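# Fit two printed parts onto jig pins, or press CALL

## Task

The courier is waiting, so work quickly. Seat both loose printed parts on their matching pins in the jig, arranged as the drawing shows. If instead this kit ought not to be assembled, leave all of its parts untouched and, with a gripper closed, keep the blue CALL button pressed for about one second.

## Robot and tools

Robot: two six-joint arms with parallel grippers, left_arm and right_arm. Calibrated base positions in the scene frame: left_arm (-0.031, +0.348, 0) m, yaw quat_wxyz (+1.000, 0, 0, +0.028); right_arm (+0.015, -0.255, 0) m, quat_wxyz (+1.000, 0, 0, +0.009).

Frames: the scene frame has its origin at table height, midway between the nominal bases, +z up, +x out over the table, with left_arm on +y (arm names do not match image sides). Each arm's end_effector_position (metres, the point between the finger pads, about 1 cm short of the tips), quat and wrist-camera pose are reported in that arm's own base frame. Fixed cameras and the table use the scene frame. Reported hand poses may be off by a few centimetres, more at long reach. Fingers point along the gripper's +z and close along its y.

The 14-number row: one flat list covering both arms, even if only one moves. First left_arm, then right_arm, each as 7 numbers in this order: elbow, wrist pitch, wrist roll, wrist yaw, shoulder, waist, opening. Every number lies in [-1, 1]. The six joint numbers are scaled offsets, not poses: they count from the Joint targets as they stood when the action (or move) began, not from the previous row. A value of 1.0 equals 2.811 rad for waist and shoulder, 2.53 for elbow, 2.575 for wrist pitch, 8.12 for wrist yaw, 9.528 for wrist roll. So 0 for all six joints means hold or re-command the present targets. Opening is absolute: +1 fully open, -1 closed; to leave a gripper unchanged, resend its current command (0 is a real command of half open).

Stated joint ranges (rad): waist -2.880..2.880, shoulder 0.000..3.142, elbow 0.000..3.019, wrist pitch -1.693..1.571, wrist yaw -1.571..1.571, wrist roll -2.094..2.094. Real ends may differ by 0.084 rad. An action asking any joint more than 0.084 rad beyond its range is rejected for both arms; if the first action of a call fails this, or any action is malformed, the whole call is rejected. A "joint sent to its limit" line means a joint was clipped at its end.

Tools:
- execute_actions(actions, cameras): actions is a list of actions; each action is a table of up to 15 rows (one per 1/30 s step), the last row repeated to fill 15 steps. Images return only for an empty actions list or when cameras names them.
- move(target, speed, blend, opening_speed, grip_force, blocking, cameras): target is one 14-number row or a list of up to 15 rows; all offsets in every row count from the same starting Joint targets. Joints travel together, so grippers follow curves, with no collision avoidance. speed is rad/s for the joint with farthest to go, 0.01 to 12.57, default 0.5 (one value or one per target). blend (rad) rounds corners between listed targets; 0 stops at each. opening_speed is the rate of the opening command on the -1..+1 scale per second, at least 0.2; use it for gentle closing. grip_force is newtons per finger pad, 10 to 50, one value or one per arm, persisting until changed; low force closes slowly. blocking=false returns after about 0.5 s while the move continues. Whole move is capped near 10 s. The result adds a move: line, e.g. done, off_target (resting more than 0.035 rad from target), moving, held, fault, and limits=held if steps were withheld. done does not prove contact or no contact.
- wait(seconds 0..10): let time run holding commands; returns early if a running move ends.
- stop(): brakes a running move; fast moves need more room.
- zoom_image(camera, region [x0,y0,x1,y1] pixels, top-left origin, at most 504x504) on the newest image of cam_high, cam_low, cam_over, cam_left_wrist or cam_right_wrist.
- read_manual(section="licences"): licence text only.
- finished_scene(scene=1): ends the scene permanently; the result must hold without the robot.

Result lines: Joint positions and Joint velocities give per arm the six joints in the order above (rad, rad/s), then the finger-pad gap (m; 0.094 open). Joint targets are the base for your next offsets. grip_measured is the finger opening on the command scale, reading a bit wide when empty and somewhat narrow under a squeeze; a firm grip needs a command roughly 0.06 below first touch (0.11 for small or round parts). Release by commanding well above grip_measured. grip_effort_nm is the gripper motor's averaged effort (negative closing), not pad force. Joint torques follow joint order, include arm weight, and numbers 1 and 2 wrap at ±28 N m. "joint command not followed" means the clearance check altered targets; it does not keep the two grippers apart. Tool commands shows present gripper commands.

Motion limits: each step's targets stay within a lead of measured angles (0.716 waist/shoulder, 0.645 elbow, 0.69 wrist pitch, 1.84 wrist yaw, 3.24 wrist roll), and targets that would move the gripper over 110 mm from where it is are scaled back; big offsets take several actions, and an unfinished move must be recommanded. Tiny turns may not start. If an arm is pushing or dragged, command targets back past its measured positions.

Cameras: cam_high, cam_over, cam_left_wrist, cam_right_wrist (896x504), with calibrations given; wrist images may lag during motion.

Avoid: any moderate contact or squeeze between the two arms (can end the scene), hard hits on fixed or heavy items, fast contact, dropping parts or releasing moving ones, anything leaving the table. Holding loads or straining toward unreachable poses heats motors; at 100 °C the arm faults and collapses for 30-60 s, sometimes without a MOTOR HOT warning. Time spent thinking lets the scene run.

Each tool is called after ">>>" as name([rows], argument=value, ...), one row to a line, values as JSON.

## Session

>>> execute_actions(actions=[])

Scene clock: 0.00 s.
left_arm: end_effector_position=(+0.1288, +0.2278, +0.1797) grip_measured=+1.000 grip_effort_nm=n/a end_effector_quat_wxyz=(+0.061, +0.339, +0.934, -0.099) | right_arm: end_effector_position=(+0.6346, +0.3243, +0.1054) grip_measured=+1.000 grip_effort_nm=n/a end_effector_quat_wxyz=(-0.454, +0.614, -0.577, -0.289)
Joint names: [elbow, wrist pitch, wrist roll, wrist yaw, shoulder, waist]
Joint positions: left_arm=[0.943 -1.54 1.858 0.136 1.164 1.148 0.094] | right_arm=[1.479 -0.243 -0.954 -0.949 2.044 0.273 0.094]
Joint velocities: within noise
Joint torques (N m): no reading
Heat: left arm: hottest shoulder 35 °C; right arm: hottest shoulder 34 °C.
Joint targets: left_arm=[0.967 -1.540 1.858 0.136 1.163 1.148] | right_arm=[1.497 -0.241 -0.954 -0.949 2.055 0.273]
Tool commands: left_gripper/opening=+1.0 right_gripper/opening=+1.0

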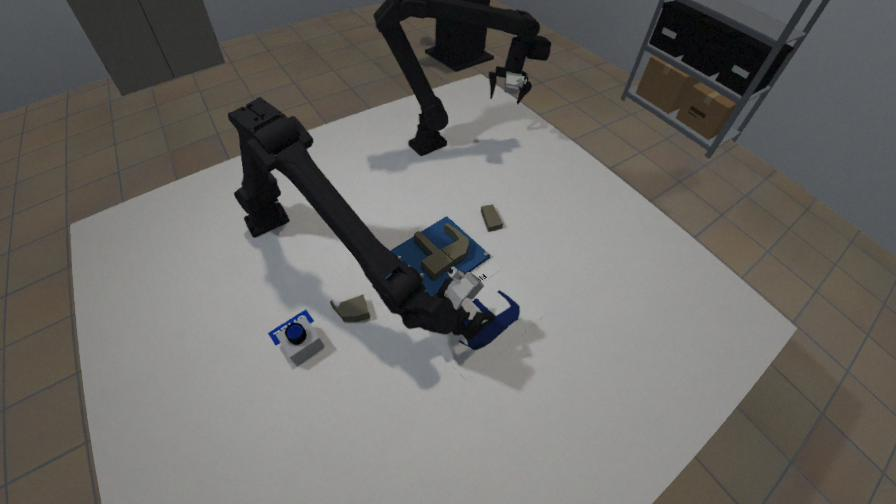

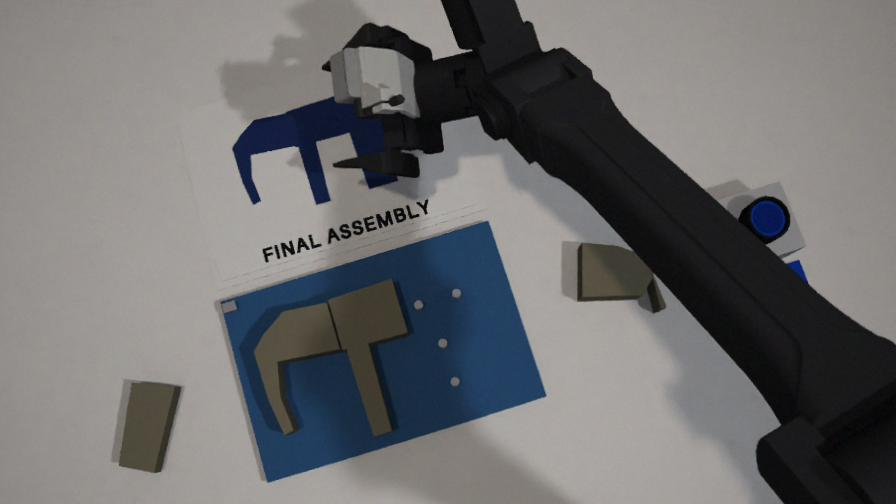

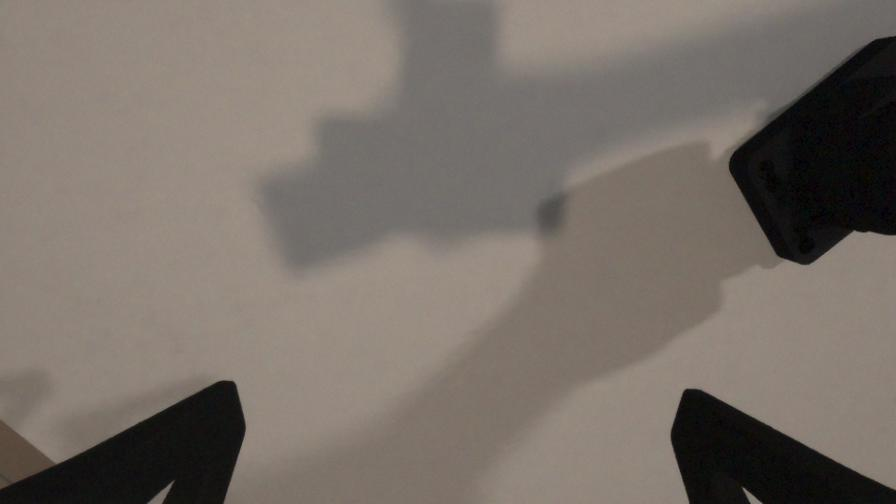

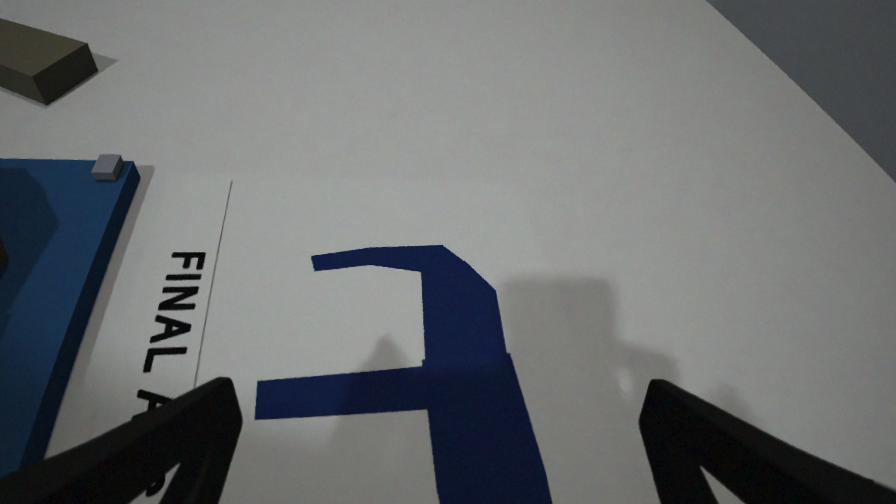

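>>> move([
  [0,0,0,0,0,0,1,0,0,0,0,-0.142,0,1],
  [0,0,0,0,0,0,1,0,0,0,0,-0.142,-0.3,1],
], blend=0.1, speed=1.2, cameras=["all"])

Scene clock: 2.83 s.
left_arm: end_effector_position=(+0.1288, +0.2278, +0.1797) grip_measured=+1.000 grip_effort_nm=-0.02 end_effector_quat_wxyz=(+0.061, +0.339, +0.934, -0.099) | right_arm: end_effector_position=(+0.6246, -0.2349, +0.3780) grip_measured=+1.000 grip_effort_nm=-0.01 end_effector_quat_wxyz=(+0.619, -0.389, +0.679, -0.066)
Joint names: [elbow, wrist pitch, wrist roll, wrist yaw, shoulder, waist]
Joint positions: left_arm=[0.943 -1.54 1.858 0.136 1.164 1.148 0.094] | right_arm=[1.479 -0.243 -0.954 -0.949 1.632 -0.573 0.094]
Joint torques (N m): left_arm=[10.69 -0.14 0.05 0.17 -4.78 0.09] | right_arm=[13.57 1.52 0.08 -0.13 -13.27 -2.67]
Heat: left arm: hottest shoulder 35 °C; right arm: hottest shoulder 34 °C.
Joint targets: left_arm=[0.967 -1.540 1.858 0.136 1.163 1.148] | right_arm=[1.497 -0.241 -0.954 -0.949 1.655 -0.570]
move: done
camera_calibration:
cam_right_wrist: T_world_to_cam=[[0.457025, -0.684561, 0.567894, -0.661236], [-0.301392, -0.719893, -0.625234, 0.294864], [0.836834, 0.114589, -0.535331, -0.207679], [0, 0, 0, 1]] pos_world=[0.564864, -0.216588, 0.448694]

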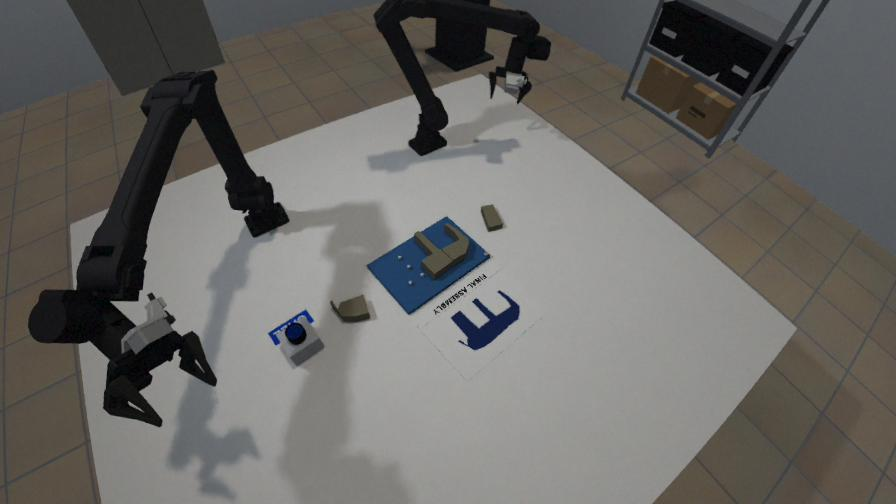

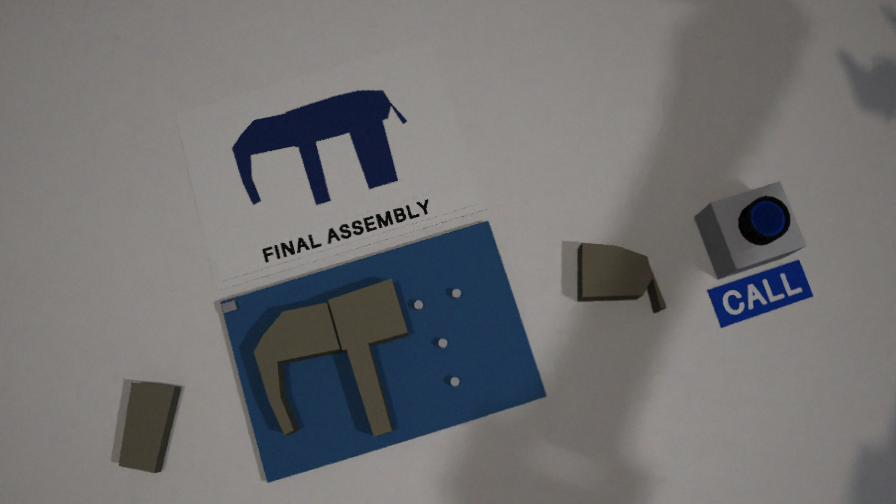

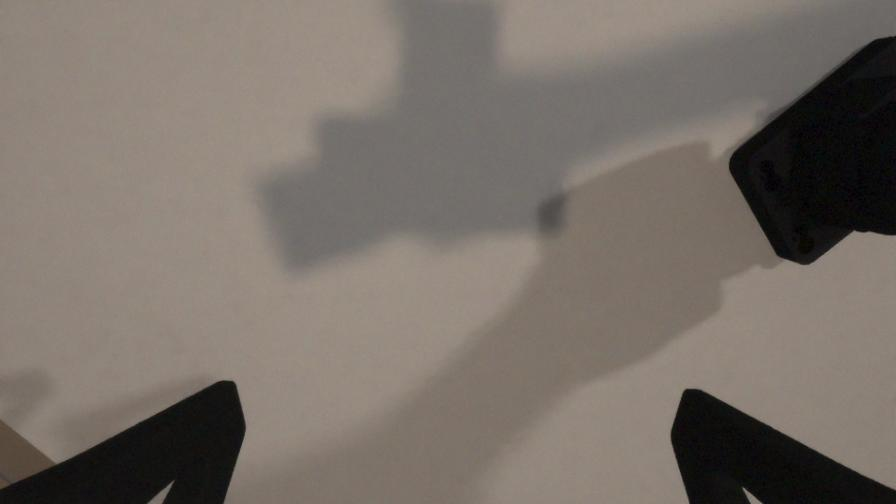

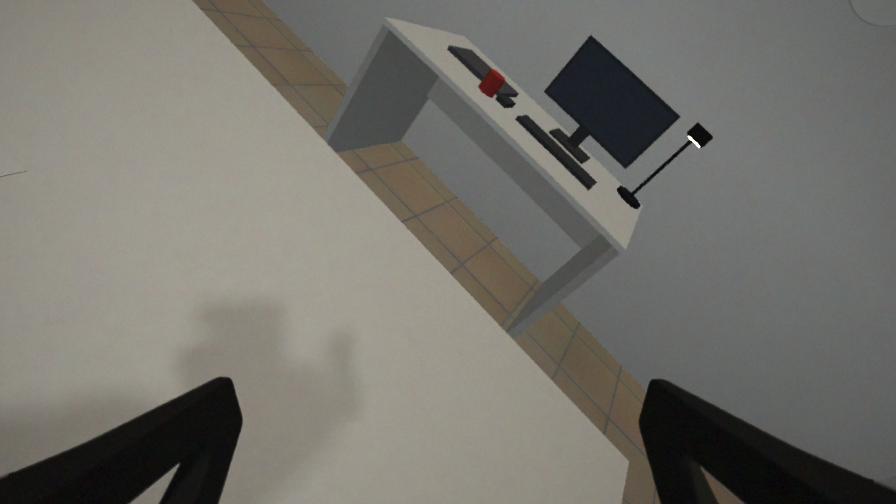

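>>> zoom_image(camera="cam_over", region=[220, 70, 440, 220])

>>> zoom_image(camera="cam_over", region=[390, 220, 690, 410])

>>> zoom_image(camera="cam_over", region=[100, 260, 420, 490])

Scaled by 2.291.

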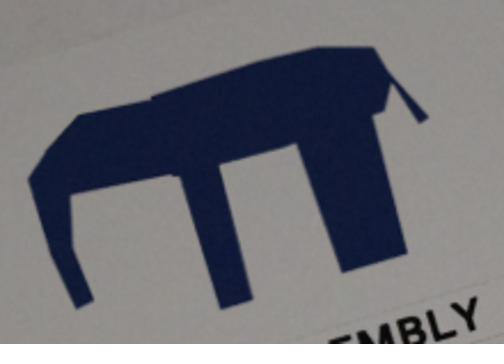

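Scaled by 1.680.

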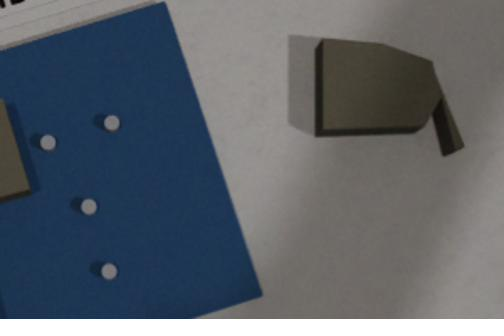

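Scaled by 1.575.

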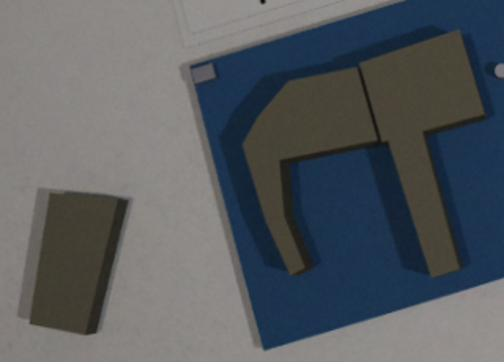

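>>> move(target=[0.123,0.0565,-0.160,-0.01675,0.0964,-0.449,1,-0.0565,-0.450,-0.0248,0.1169,-0.0459,0.2697,1], speed=1.3, cameras=["cam_over","cam_left_wrist","cam_right_wrist"])

Scene clock: 13.33 s.
left_arm: end_effector_position=(+0.3970, -0.0477, +0.1936) grip_measured=+1.000 grip_effort_nm=-0.02 end_effector_quat_wxyz=(-0.015, +0.231, +0.973, -0.003) | right_arm: end_effector_position=(+0.4464, +0.0858, +0.1990) grip_measured=+1.000 grip_effort_nm=-0.01 end_effector_quat_wxyz=(+0.005, -0.632, +0.775, -0.002)
Joint names: [elbow, wrist pitch, wrist roll, wrist yaw, shoulder, waist]
Joint positions: left_arm=[1.227 -1.406 0.349 0.004 1.421 -0.117 0.094] | right_arm=[1.363 -1.39 -1.178 -0.002 1.533 0.19 0.094]
Joint torques (N m): left_arm=[13.61 0.73 -0.08 -0.08 -8.7 -0.09] | right_arm=[9.65 -0.17 -0.1 0.11 -12.51 -2.9]
Heat: left arm: hottest shoulder 35 °C; right arm: hottest shoulder 34 °C.
Joint targets: left_arm=[1.278 -1.395 0.334 0.000 1.434 -0.114] | right_arm=[1.354 -1.400 -1.190 0.000 1.526 0.188]
move: off_target (left_arm); left_arm: the elbow is farthest, 0.051 rad from its target
camera_calibration:
cam_left_wrist: T_world_to_cam=[[-0.433381, -0.901169, 0.00872254, 0.127364], [-0.805124, 0.391504, 0.445533, 0.288651], [-0.404915, 0.186063, -0.895223, 0.430036], [0, 0, 0, 1]] pos_world=[0.461725, -0.0782448, 0.255264]
cam_right_wrist: T_world_to_cam=[[0.979465, -0.201608, -0.00183065, -0.419875], [-0.183641, -0.895853, 0.404628, 0.117699], [-0.0832162, -0.395983, -0.914479, 0.338912], [0, 0, 0, 1]] pos_world=[0.46107, 0.154994, 0.261535]
Images, in order (width x height): cam_over 896x504, cam_left_wrist 896x504, cam_right_wrist 896x504.

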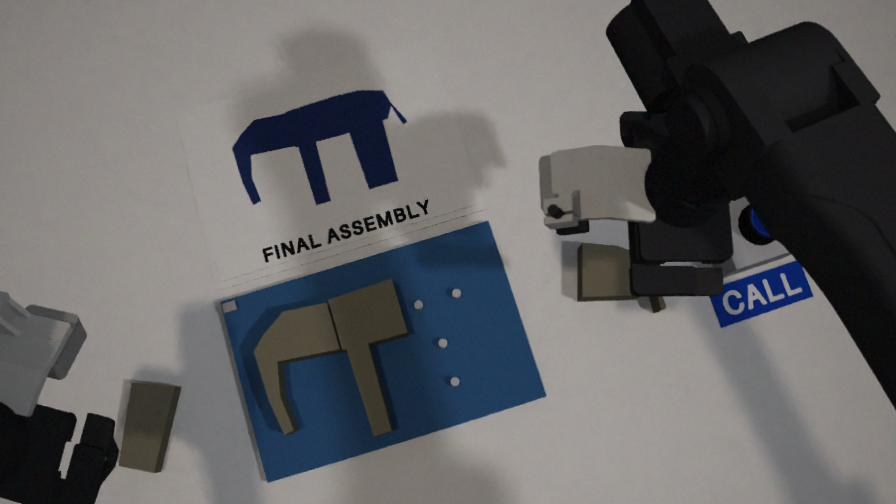

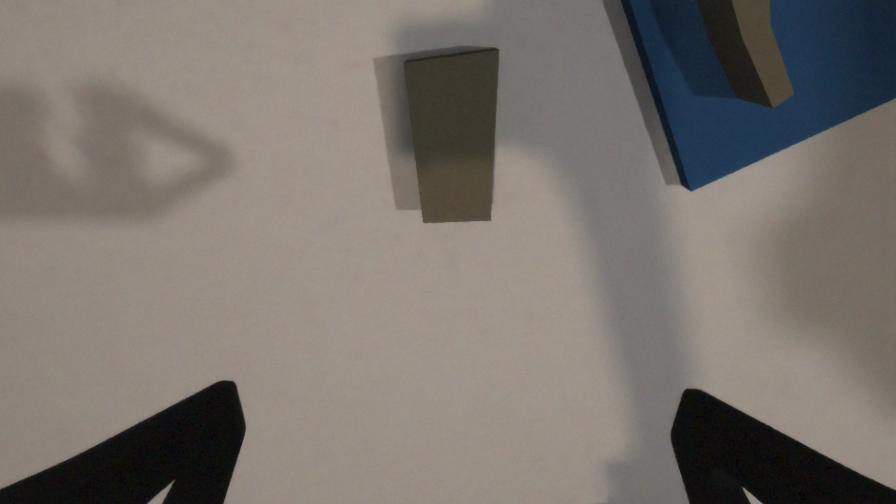

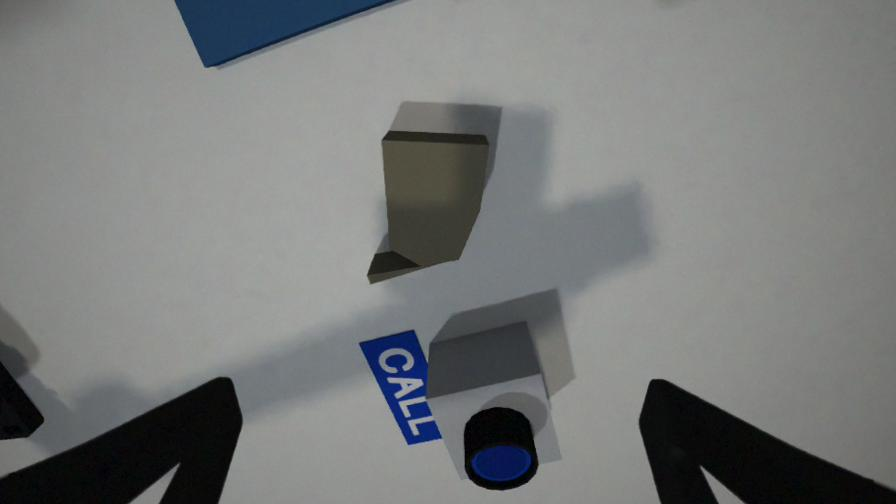

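>>> move(target=[-0.1024,0.1845,-0.0088,0,0.0683,-0.0103,1,-0.1049,0.1723,0.0056,0,0.0594,0.0041,1], speed=0.5, cameras=["all"])

Scene clock: 18.70 s.
left_arm: end_effector_position=(+0.4283, -0.0594, +0.0420) grip_measured=+1.000 grip_effort_nm=-0.02 end_effector_quat_wxyz=(+0.019, +0.199, +0.980, -0.001) | right_arm: end_effector_position=(+0.4451, +0.0859, +0.0411) grip_measured=+1.000 grip_effort_nm=-0.01 end_effector_quat_wxyz=(+0.009, -0.621, +0.784, -0.003)
Joint names: [elbow, wrist pitch, wrist roll, wrist yaw, shoulder, waist]
Joint positions: left_arm=[1.019 -0.933 0.265 0.004 1.619 -0.135 0.094] | right_arm=[1.095 -0.969 -1.149 -0.002 1.679 0.191 0.094]
Joint torques (N m): left_arm=[8.01 0.83 -0.12 -0.16 -10.93 -0.32] | right_arm=[8.35 0.61 0.15 0.12 -11.58 -2.02]
Heat: left arm: hottest shoulder 35 °C; right arm: hottest shoulder 34 °C.
Joint targets: left_arm=[1.019 -0.920 0.250 0.000 1.626 -0.143] | right_arm=[1.089 -0.957 -1.137 0.000 1.694 0.199]
move: done
camera_calibration:
cam_left_wrist: T_world_to_cam=[[-0.373267, -0.927667, -0.0102347, 0.105236], [-0.857053, 0.340589, 0.3866, 0.407647], [-0.355151, 0.153077, -0.922191, 0.287113], [0, 0, 0, 1]] pos_world=[0.490625, -0.0851669, 0.108253]
cam_right_wrist: T_world_to_cam=[[0.973548, -0.228444, 0.00425842, -0.414242], [-0.21086, -0.89112, 0.401799, 0.193215], [-0.0879941, -0.392069, -0.915718, 0.196247], [0, 0, 0, 1]] pos_world=[0.461295, 0.154489, 0.103837]

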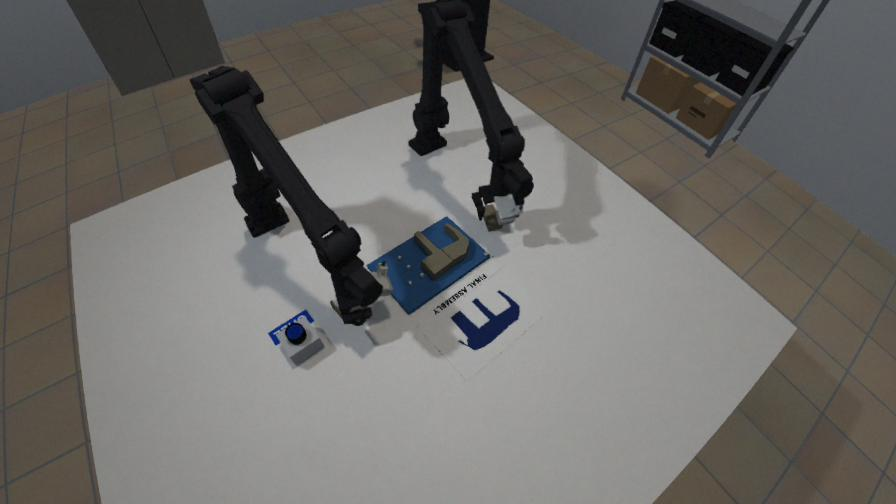

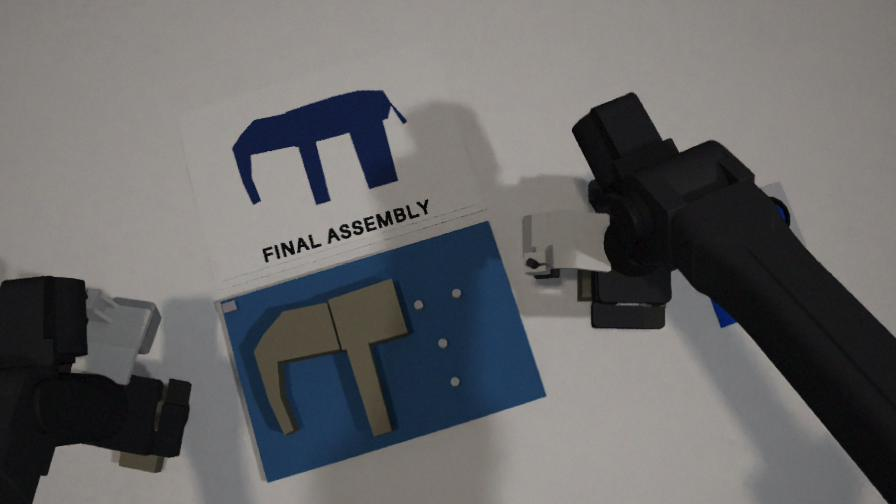

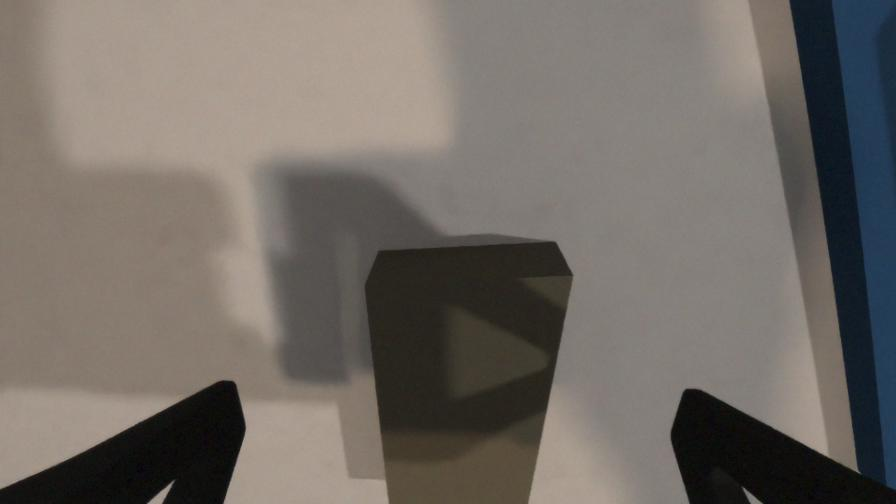

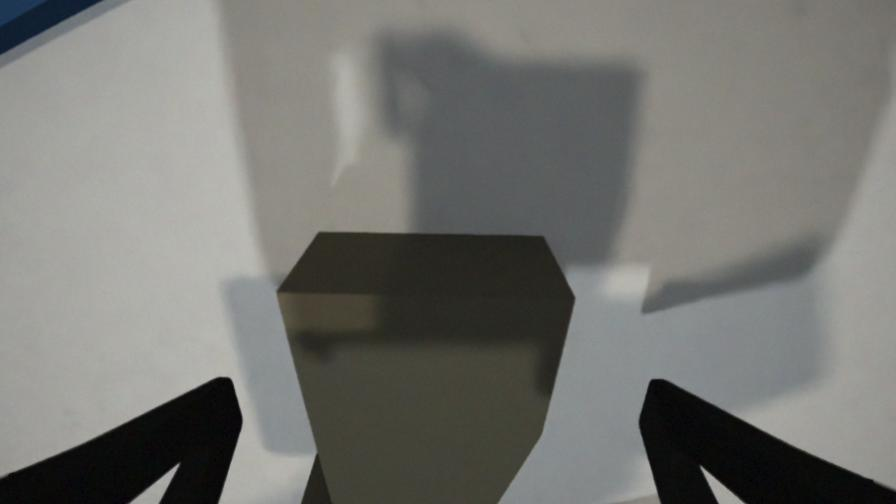

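>>> move([
  [-0.0225,0.0136,0,0,0.0057,-0.0028,1,-0.0091,0.0132,0.0023,0,0.0096,0.003,1],
  [-0.0225,0.0136,0,0,0.0057,-0.0028,-0.4,-0.0091,0.0132,0.0023,0,0.0096,0.003,-0.15],
], speed=0.2, opening_speed=1, cameras=["cam_left_wrist","cam_right_wrist"])

Scene clock: 23.57 s.
left_arm: end_effector_position=(+0.4100, -0.0599, +0.0209) grip_measured=-0.125 grip_effort_nm=-1.05 end_effector_quat_wxyz=(+0.005, +0.202, +0.979, -0.001) | right_arm: end_effector_position=(+0.4411, +0.0889, +0.0248) grip_measured=+0.107 grip_effort_nm=-1.03 end_effector_quat_wxyz=(+0.005, -0.616, +0.788, -0.001)
Joint names: [elbow, wrist pitch, wrist roll, wrist yaw, shoulder, waist]
Joint positions: left_arm=[0.964 -0.896 0.264 0.002 1.629 -0.143 0.041] | right_arm=[1.073 -0.933 -1.127 -0.002 1.701 0.199 0.052]
Joint torques (N m): left_arm=[7.41 0.81 -0.14 -0.05 -9.99 -0.26] | right_arm=[7.91 0.57 0.15 0.11 -11.11 -1.9]
Heat: left arm: hottest shoulder 35 °C; right arm: hottest shoulder 34 °C.
Joint targets: left_arm=[0.962 -0.885 0.250 0.000 1.642 -0.151] | right_arm=[1.065 -0.922 -1.115 0.001 1.720 0.208]
move: done
camera_calibration:
cam_left_wrist: T_world_to_cam=[[-0.379424, -0.925214, -0.00415947, 0.100305], [-0.84343, 0.34403, 0.412637, 0.39433], [-0.380347, 0.160073, -0.910886, 0.27171], [0, 0, 0, 1]] pos_world=[0.473992, -0.0863508, 0.0851987]
cam_right_wrist: T_world_to_cam=[[0.970244, -0.242111, -0.00298908, -0.406661], [-0.2202, -0.887436, 0.404932, 0.205299], [-0.100691, -0.392224, -0.914342, 0.187765], [0, 0, 0, 1]] pos_world=[0.458674, 0.157379, 0.0873342]
Images, in order (width x height): cam_left_wrist 896x504, cam_right_wrist 896x504.

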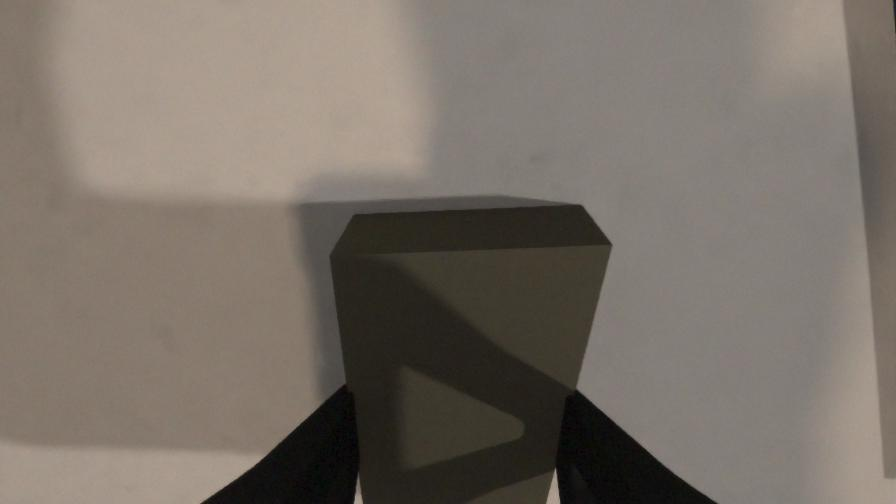

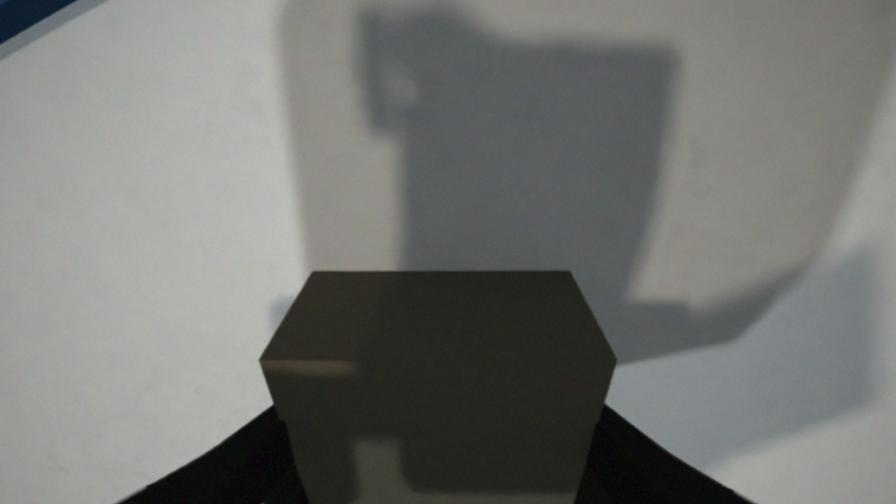

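>>> move([
  [0.0625,-0.099,0,0,-0.037,0,-0.4,0.0573,-0.0924,0,0,-0.0338,0,-0.15],
  [0.0625,-0.099,0,0,-0.037,0,-0.4,0.1162,-0.1227,-0.0130,0,-0.0096,0.0776,-0.15],
], speed=0.5, blend=0.1, cameras=["cam_over","cam_left_wrist","cam_right_wrist"])

Scene clock: 28.57 s.
left_arm: end_effector_position=(+0.4091, -0.0597, +0.0877) grip_measured=-0.125 grip_effort_nm=-1.05 end_effector_quat_wxyz=(-0.017, +0.202, +0.979, -0.002) | right_arm: end_effector_position=(+0.4373, +0.2017, +0.1169) grip_measured=+0.107 grip_effort_nm=-1.03 end_effector_quat_wxyz=(+0.008, +0.737, -0.675, -0.004)
Joint names: [elbow, wrist pitch, wrist roll, wrist yaw, shoulder, waist]
Joint positions: left_arm=[1.076 -1.129 0.264 0.002 1.551 -0.143 0.041] | right_arm=[1.314 -1.228 -1.226 -0.001 1.676 0.433 0.052]
Joint torques (N m): left_arm=[12.22 -0.25 -0.12 -0.07 -11.4 -0.5] | right_arm=[14.16 -0.25 -0.06 0.08 -12.16 -3.08]
Heat: left arm: hottest shoulder 35 °C; right arm: hottest shoulder 34 °C.
Joint targets: left_arm=[1.120 -1.140 0.250 0.000 1.538 -0.151] | right_arm=[1.360 -1.238 -1.239 0.000 1.693 0.426]
move: off_target (left_arm, right_arm); left_arm: the elbow is farthest, 0.044 rad from its target; right_arm: the elbow is farthest, 0.045 rad from its target
camera_calibration:
cam_left_wrist: T_world_to_cam=[[-0.379418, -0.925203, 0.0064499, 0.099383], [-0.824818, 0.341393, 0.450696, 0.354802], [-0.419187, 0.165682, -0.892654, 0.346852], [0, 0, 0, 1]] pos_world=[0.47575, -0.0866447, 0.14907]
cam_right_wrist: T_world_to_cam=[[0.995751, 0.0873407, -0.0291697, -0.450018], [0.0915551, -0.905186, 0.415037, 0.133363], [0.00984565, -0.415944, -0.909337, 0.271738], [0, 0, 0, 1]] pos_world=[0.433221, 0.273051, 0.178624]
Images, in order (width x height): cam_over 896x504, cam_left_wrist 896x504, cam_right_wrist 896x504.

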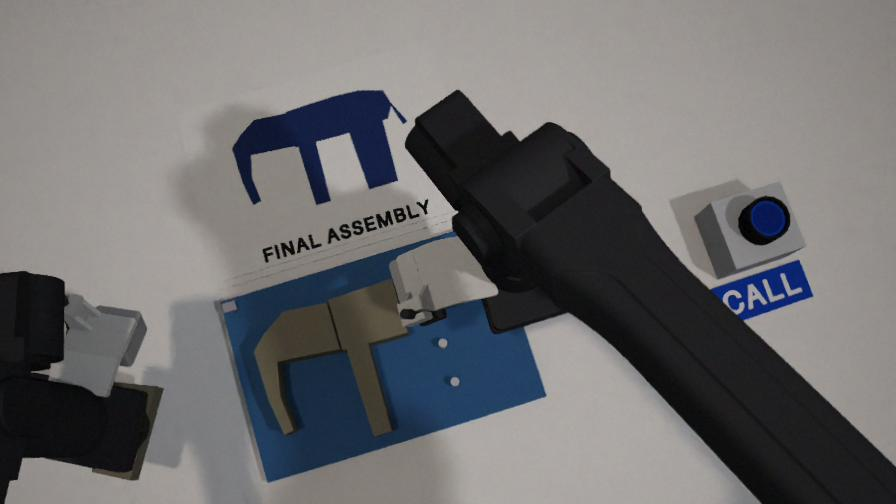

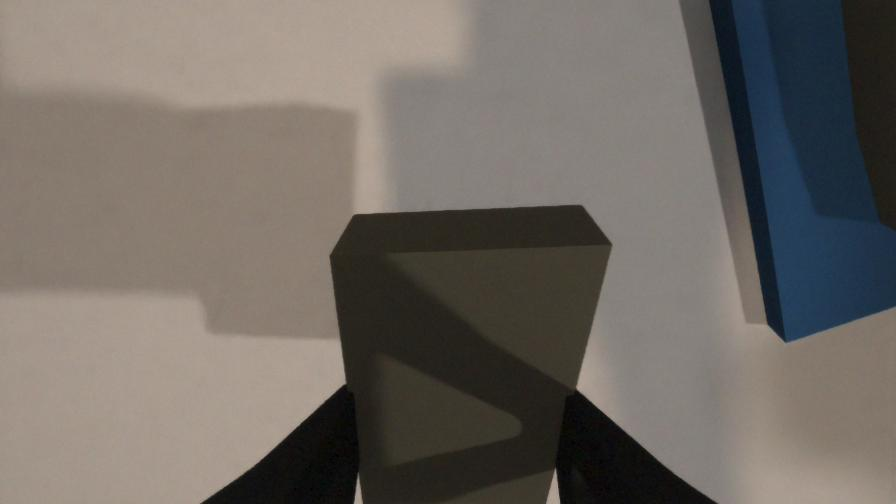

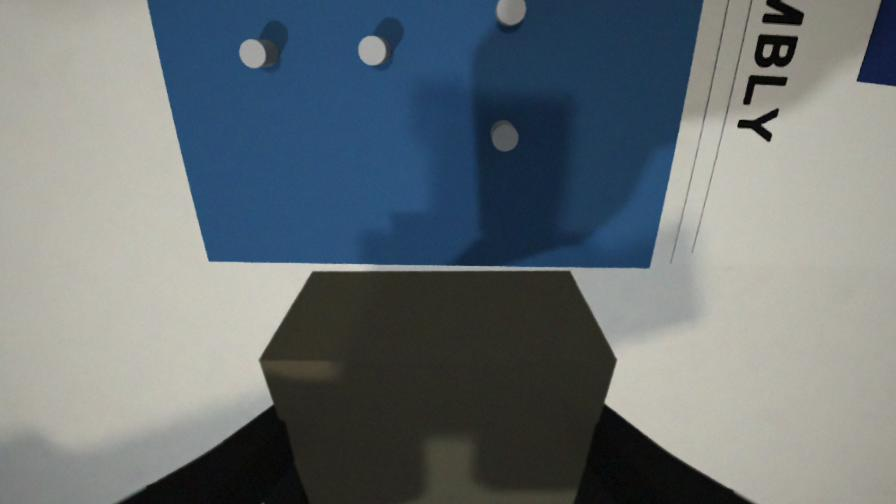

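>>> move(target=[0,0,0,0,0,0,-0.4,0.0431,0.0136,0.0127,0,0.0434,0.0430,-0.15], speed=0.3, cameras=["cam_over","cam_high","cam_right_wrist"])

Scene clock: 32.23 s.
left_arm: end_effector_position=(+0.4091, -0.0597, +0.0877) grip_measured=-0.125 grip_effort_nm=-1.05 end_effector_quat_wxyz=(-0.017, +0.202, +0.979, -0.002) | right_arm: end_effector_position=(+0.4455, +0.2742, +0.0935) grip_measured=+0.107 grip_effort_nm=-1.03 end_effector_quat_wxyz=(+0.011, +0.746, -0.666, -0.004)
Joint names: [elbow, wrist pitch, wrist roll, wrist yaw, shoulder, waist]
Joint positions: left_arm=[1.076 -1.129 0.264 0.002 1.551 -0.143 0.041] | right_arm=[1.42 -1.213 -1.13 -0.001 1.801 0.552 0.052]
Joint torques (N m): left_arm=[12.3 -0.36 -0.09 -0.03 -12.28 -0.62] | right_arm=[14.32 0.5 0.19 0.07 -14.39 -3.08]
Heat: left arm: hottest shoulder 35 °C; right arm: hottest shoulder 34 °C.
Joint targets: left_arm=[1.120 -1.140 0.250 0.000 1.538 -0.151] | right_arm=[1.468 -1.203 -1.117 0.000 1.815 0.547]
move: off_target (left_arm, right_arm); left_arm: the elbow is farthest, 0.044 rad from its target; right_arm: the elbow is farthest, 0.049 rad from its target
camera_calibration:
cam_right_wrist: T_world_to_cam=[[0.993202, 0.111553, -0.033251, -0.470235], [0.115187, -0.900692, 0.41891, 0.195891], [0.0167817, -0.419893, -0.907419, 0.278282], [0, 0, 0, 1]] pos_world=[0.439804, 0.345742, 0.154822]
Images, in order (width x height): cam_high 896x504, cam_over 896x504, cam_right_wrist 896x504.

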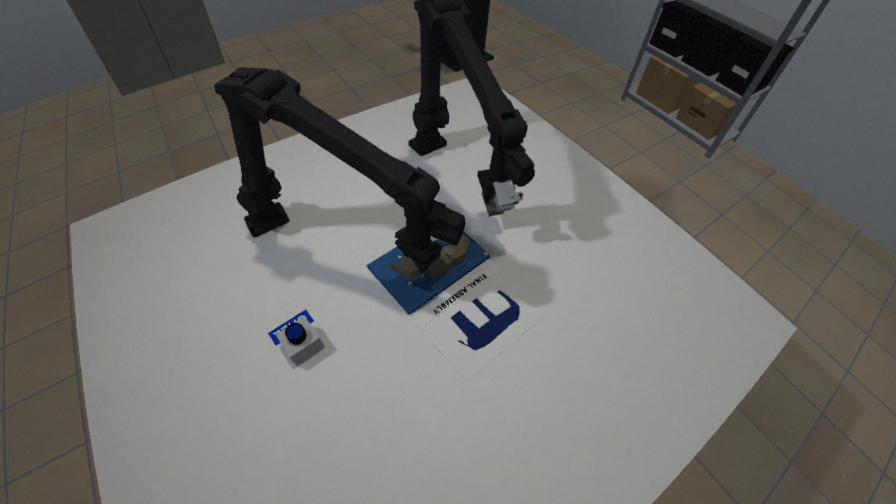

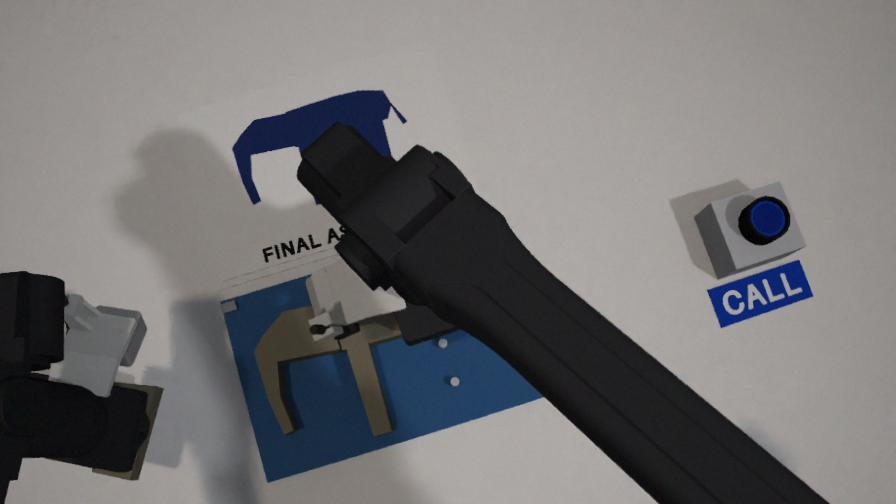

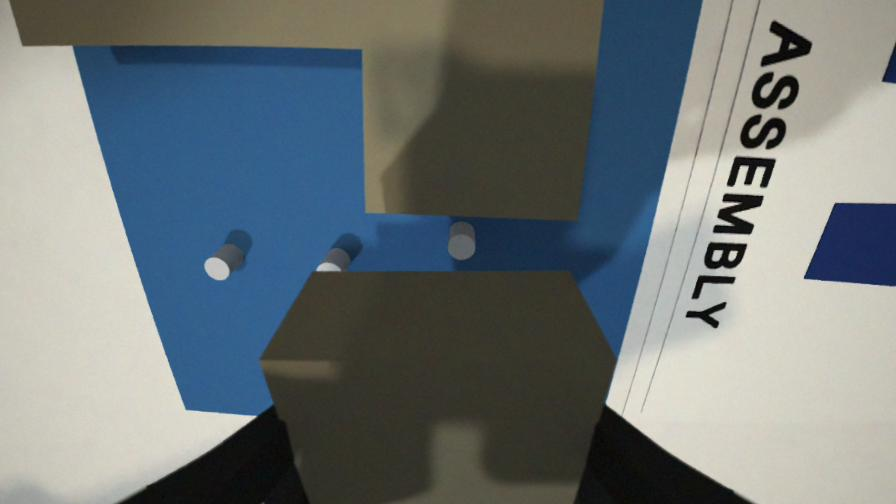

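>>> move(target=[0,0,0,0,0,0,-0.4,-0.0285,0.0274,0.0029,0,0.0082,0.0039,-0.15], speed=0.15, cameras=["cam_right_wrist"])

Scene clock: 35.90 s.
left_arm: end_effector_position=(+0.4091, -0.0597, +0.0877) grip_measured=-0.125 grip_effort_nm=-1.05 end_effector_quat_wxyz=(-0.017, +0.202, +0.979, -0.002) | right_arm: end_effector_position=(+0.4530, +0.2788, +0.0769) grip_measured=+0.107 grip_effort_nm=-1.03 end_effector_quat_wxyz=(-0.003, +0.736, -0.677, +0.001)
Joint names: [elbow, wrist pitch, wrist roll, wrist yaw, shoulder, waist]
Joint positions: left_arm=[1.076 -1.129 0.264 0.002 1.551 -0.143 0.041] | right_arm=[1.402 -1.144 -1.103 -0.001 1.821 0.552 0.052]
Joint torques (N m): left_arm=[12.15 -0.32 -0.1 -0.05 -12.16 -0.56] | right_arm=[9.24 0.61 0.17 0.08 -14.27 -2.14]
Heat: left arm: hottest shoulder 35 °C; right arm: hottest shoulder 35 °C.
Joint targets: left_arm=[1.120 -1.140 0.250 0.000 1.538 -0.151] | right_arm=[1.397 -1.133 -1.090 0.000 1.839 0.558]
move: off_target (left_arm); left_arm: the elbow is farthest, 0.044 rad from its target
camera_calibration:
cam_right_wrist: T_world_to_cam=[[0.996404, 0.0845362, -0.00573652, -0.474824], [0.0795417, -0.90991, 0.407109, 0.225704], [0.0291957, -0.406101, -0.913362, 0.256024], [0, 0, 0, 1]] pos_world=[0.447689, 0.349482, 0.139233]
Images, in order (width x height): cam_right_wrist 896x504.

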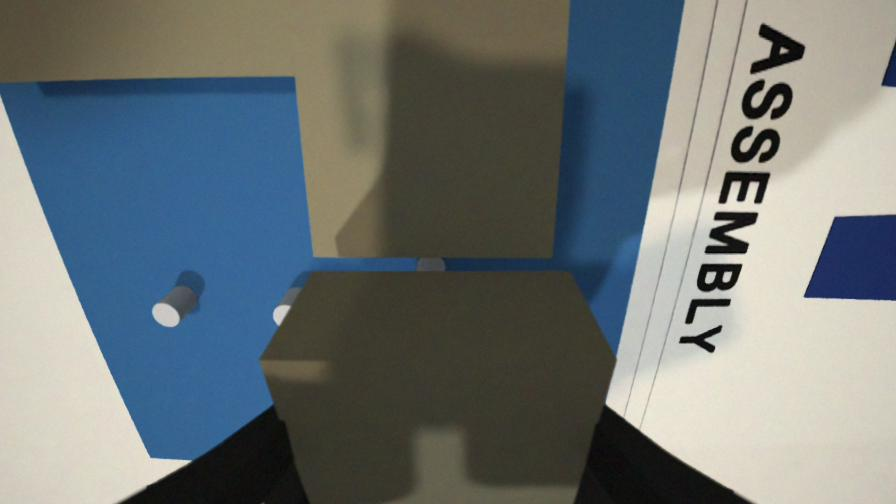

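>>> move(target=[0,0,0,0,0,0,-0.4,-0.01265,0.0196,0,0,0.0089,0.0014,-0.15], speed=0.08, cameras=["cam_right_wrist"])

Scene clock: 37.77 s.
left_arm: end_effector_position=(+0.4091, -0.0597, +0.0877) grip_measured=-0.125 grip_effort_nm=-1.05 end_effector_quat_wxyz=(-0.017, +0.202, +0.979, -0.002) | right_arm: end_effector_position=(+0.4550, +0.2800, +0.0673) grip_measured=+0.107 grip_effort_nm=-1.03 end_effector_quat_wxyz=(-0.010, +0.736, -0.677, +0.003)
Joint names: [elbow, wrist pitch, wrist roll, wrist yaw, shoulder, waist]
Joint positions: left_arm=[1.076 -1.129 0.264 0.002 1.551 -0.143 0.041] | right_arm=[1.385 -1.106 -1.102 0 1.829 0.552 0.052]
Joint torques (N m): left_arm=[12.22 -0.38 -0.06 -0.09 -11.69 -0.56] | right_arm=[7.76 1.2 0.16 0.08 -12.86 -1.9]
Heat: left arm: hottest shoulder 35 °C; right arm: hottest shoulder 35 °C.
Joint targets: left_arm=[1.120 -1.140 0.250 0.000 1.538 -0.151] | right_arm=[1.364 -1.082 -1.090 0.000 1.864 0.562]
move: off_target (left_arm); left_arm: the elbow is farthest, 0.044 rad from its target
camera_calibration:
cam_right_wrist: T_world_to_cam=[[0.996458, 0.0837735, 0.00733239, -0.477627], [0.0737955, -0.912909, 0.401436, 0.234373], [0.0403235, -0.399473, -0.915858, 0.240892], [0, 0, 0, 1]] pos_world=[0.448926, 0.350204, 0.130039]
Images, in order (width x height): cam_right_wrist 896x504.

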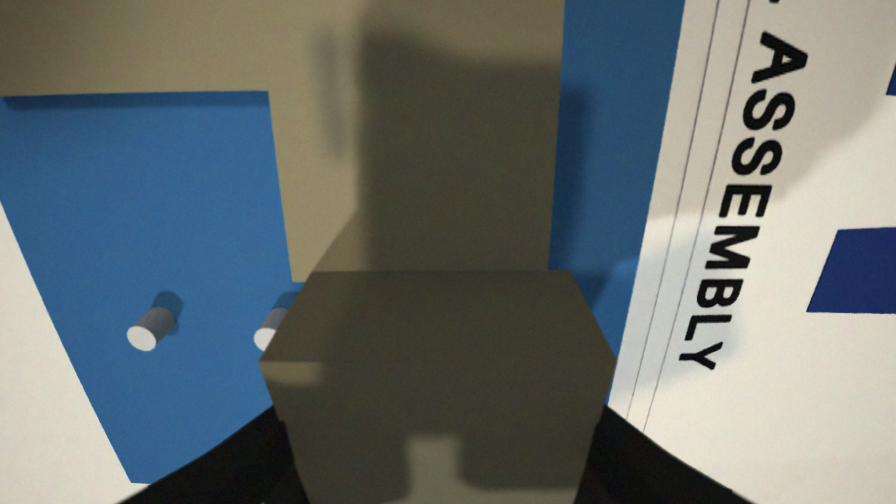

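>>> move([
  [0,0,0,0,0,0,-0.4,0.0300,-0.0303,0,0,-0.0117,0,-0.15],
  [0,0,0,0,0,0,-0.4,0.0130,-0.0221,0,0,-0.0114,0,-0.15],
], speed=0.15, cameras=["cam_right_wrist"])

Scene clock: 40.93 s.
left_arm: end_effector_position=(+0.4091, -0.0597, +0.0877) grip_measured=-0.125 grip_effort_nm=-1.05 end_effector_quat_wxyz=(-0.017, +0.202, +0.979, -0.002) | right_arm: end_effector_position=(+0.4469, +0.2755, +0.0688) grip_measured=+0.107 grip_effort_nm=-1.03 end_effector_quat_wxyz=(+0.009, +0.736, -0.677, -0.003)
Joint names: [elbow, wrist pitch, wrist roll, wrist yaw, shoulder, waist]
Joint positions: left_arm=[1.076 -1.129 0.264 0.002 1.551 -0.143 0.041] | right_arm=[1.389 -1.149 -1.101 0 1.829 0.553 0.052]
Joint torques (N m): left_arm=[12.27 -0.46 -0.1 -0.04 -11.69 -0.67] | right_arm=[10.43 0.49 0.14 0.05 -15.44 -1.9]
Heat: left arm: hottest shoulder 35 °C; right arm: hottest shoulder 35 °C.
Joint targets: left_arm=[1.120 -1.140 0.250 0.000 1.538 -0.151] | right_arm=[1.397 -1.139 -1.090 0.000 1.832 0.562]
move: off_target (left_arm); left_arm: the elbow is farthest, 0.044 rad from its target
camera_calibration:
cam_right_wrist: T_world_to_cam=[[0.996179, 0.0827412, -0.0279681, -0.466406], [0.0868479, -0.904452, 0.417642, 0.221019], [0.00926046, -0.418475, -0.908181, 0.259392], [0, 0, 0, 1]] pos_world=[0.443026, 0.347042, 0.130224]
Images, in order (width x height): cam_right_wrist 896x504.

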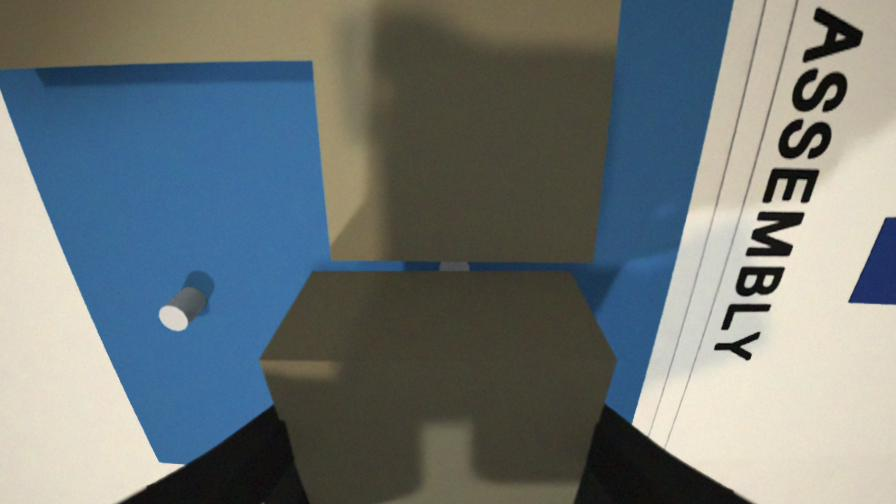

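>>> move(target=[0,0,0,0,0,0,-0.4,-0.0115,0.0159,0,0,0,0,-0.15], speed=0.1, cameras=["cam_right_wrist"])

Scene clock: 43.50 s.
left_arm: end_effector_position=(+0.4091, -0.0597, +0.0877) grip_measured=-0.125 grip_effort_nm=-1.05 end_effector_quat_wxyz=(-0.017, +0.202, +0.979, -0.002) | right_arm: end_effector_position=(+0.4501, +0.2774, +0.0637) grip_measured=+0.107 grip_effort_nm=-1.03 end_effector_quat_wxyz=(-0.003, +0.736, -0.677, +0.001)
Joint names: [elbow, wrist pitch, wrist roll, wrist yaw, shoulder, waist]
Joint positions: left_arm=[1.076 -1.129 0.264 0.002 1.551 -0.143 0.041] | right_arm=[1.374 -1.11 -1.101 0 1.829 0.553 0.052]
Joint torques (N m): left_arm=[12.26 -0.24 -0.1 -0.08 -12.28 -0.5] | right_arm=[8.99 0.76 0.14 0.05 -15.44 -1.96]
Heat: left arm: hottest shoulder 35 °C; right arm: hottest shoulder 35 °C.
Joint targets: left_arm=[1.120 -1.140 0.250 0.000 1.538 -0.151] | right_arm=[1.368 -1.098 -1.090 0.001 1.832 0.562]
move: off_target (left_arm); left_arm: the elbow is farthest, 0.044 rad from its target
camera_calibration:
cam_right_wrist: T_world_to_cam=[[0.996533, 0.0830018, -0.00578287, -0.471517], [0.0781342, -0.909672, 0.407911, 0.230558], [0.0285969, -0.406949, -0.913003, 0.244037], [0, 0, 0, 1]] pos_world=[0.444889, 0.348179, 0.126032]
Images, in order (width x height): cam_right_wrist 896x504.

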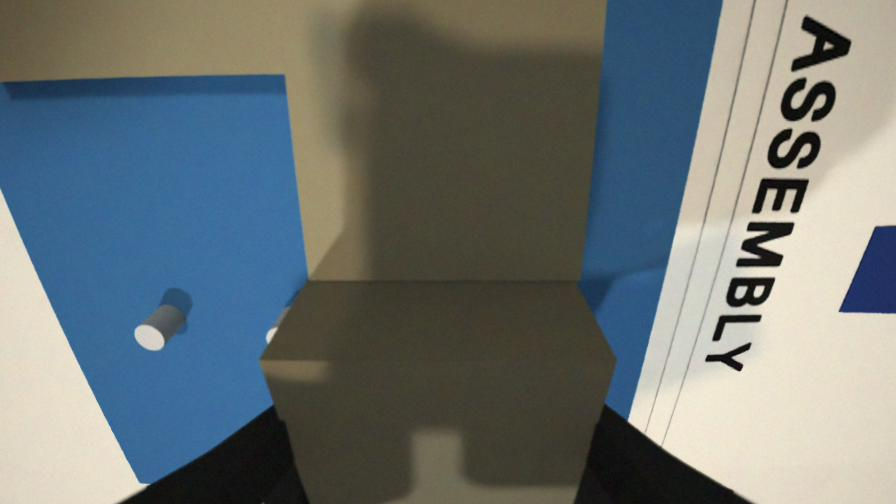

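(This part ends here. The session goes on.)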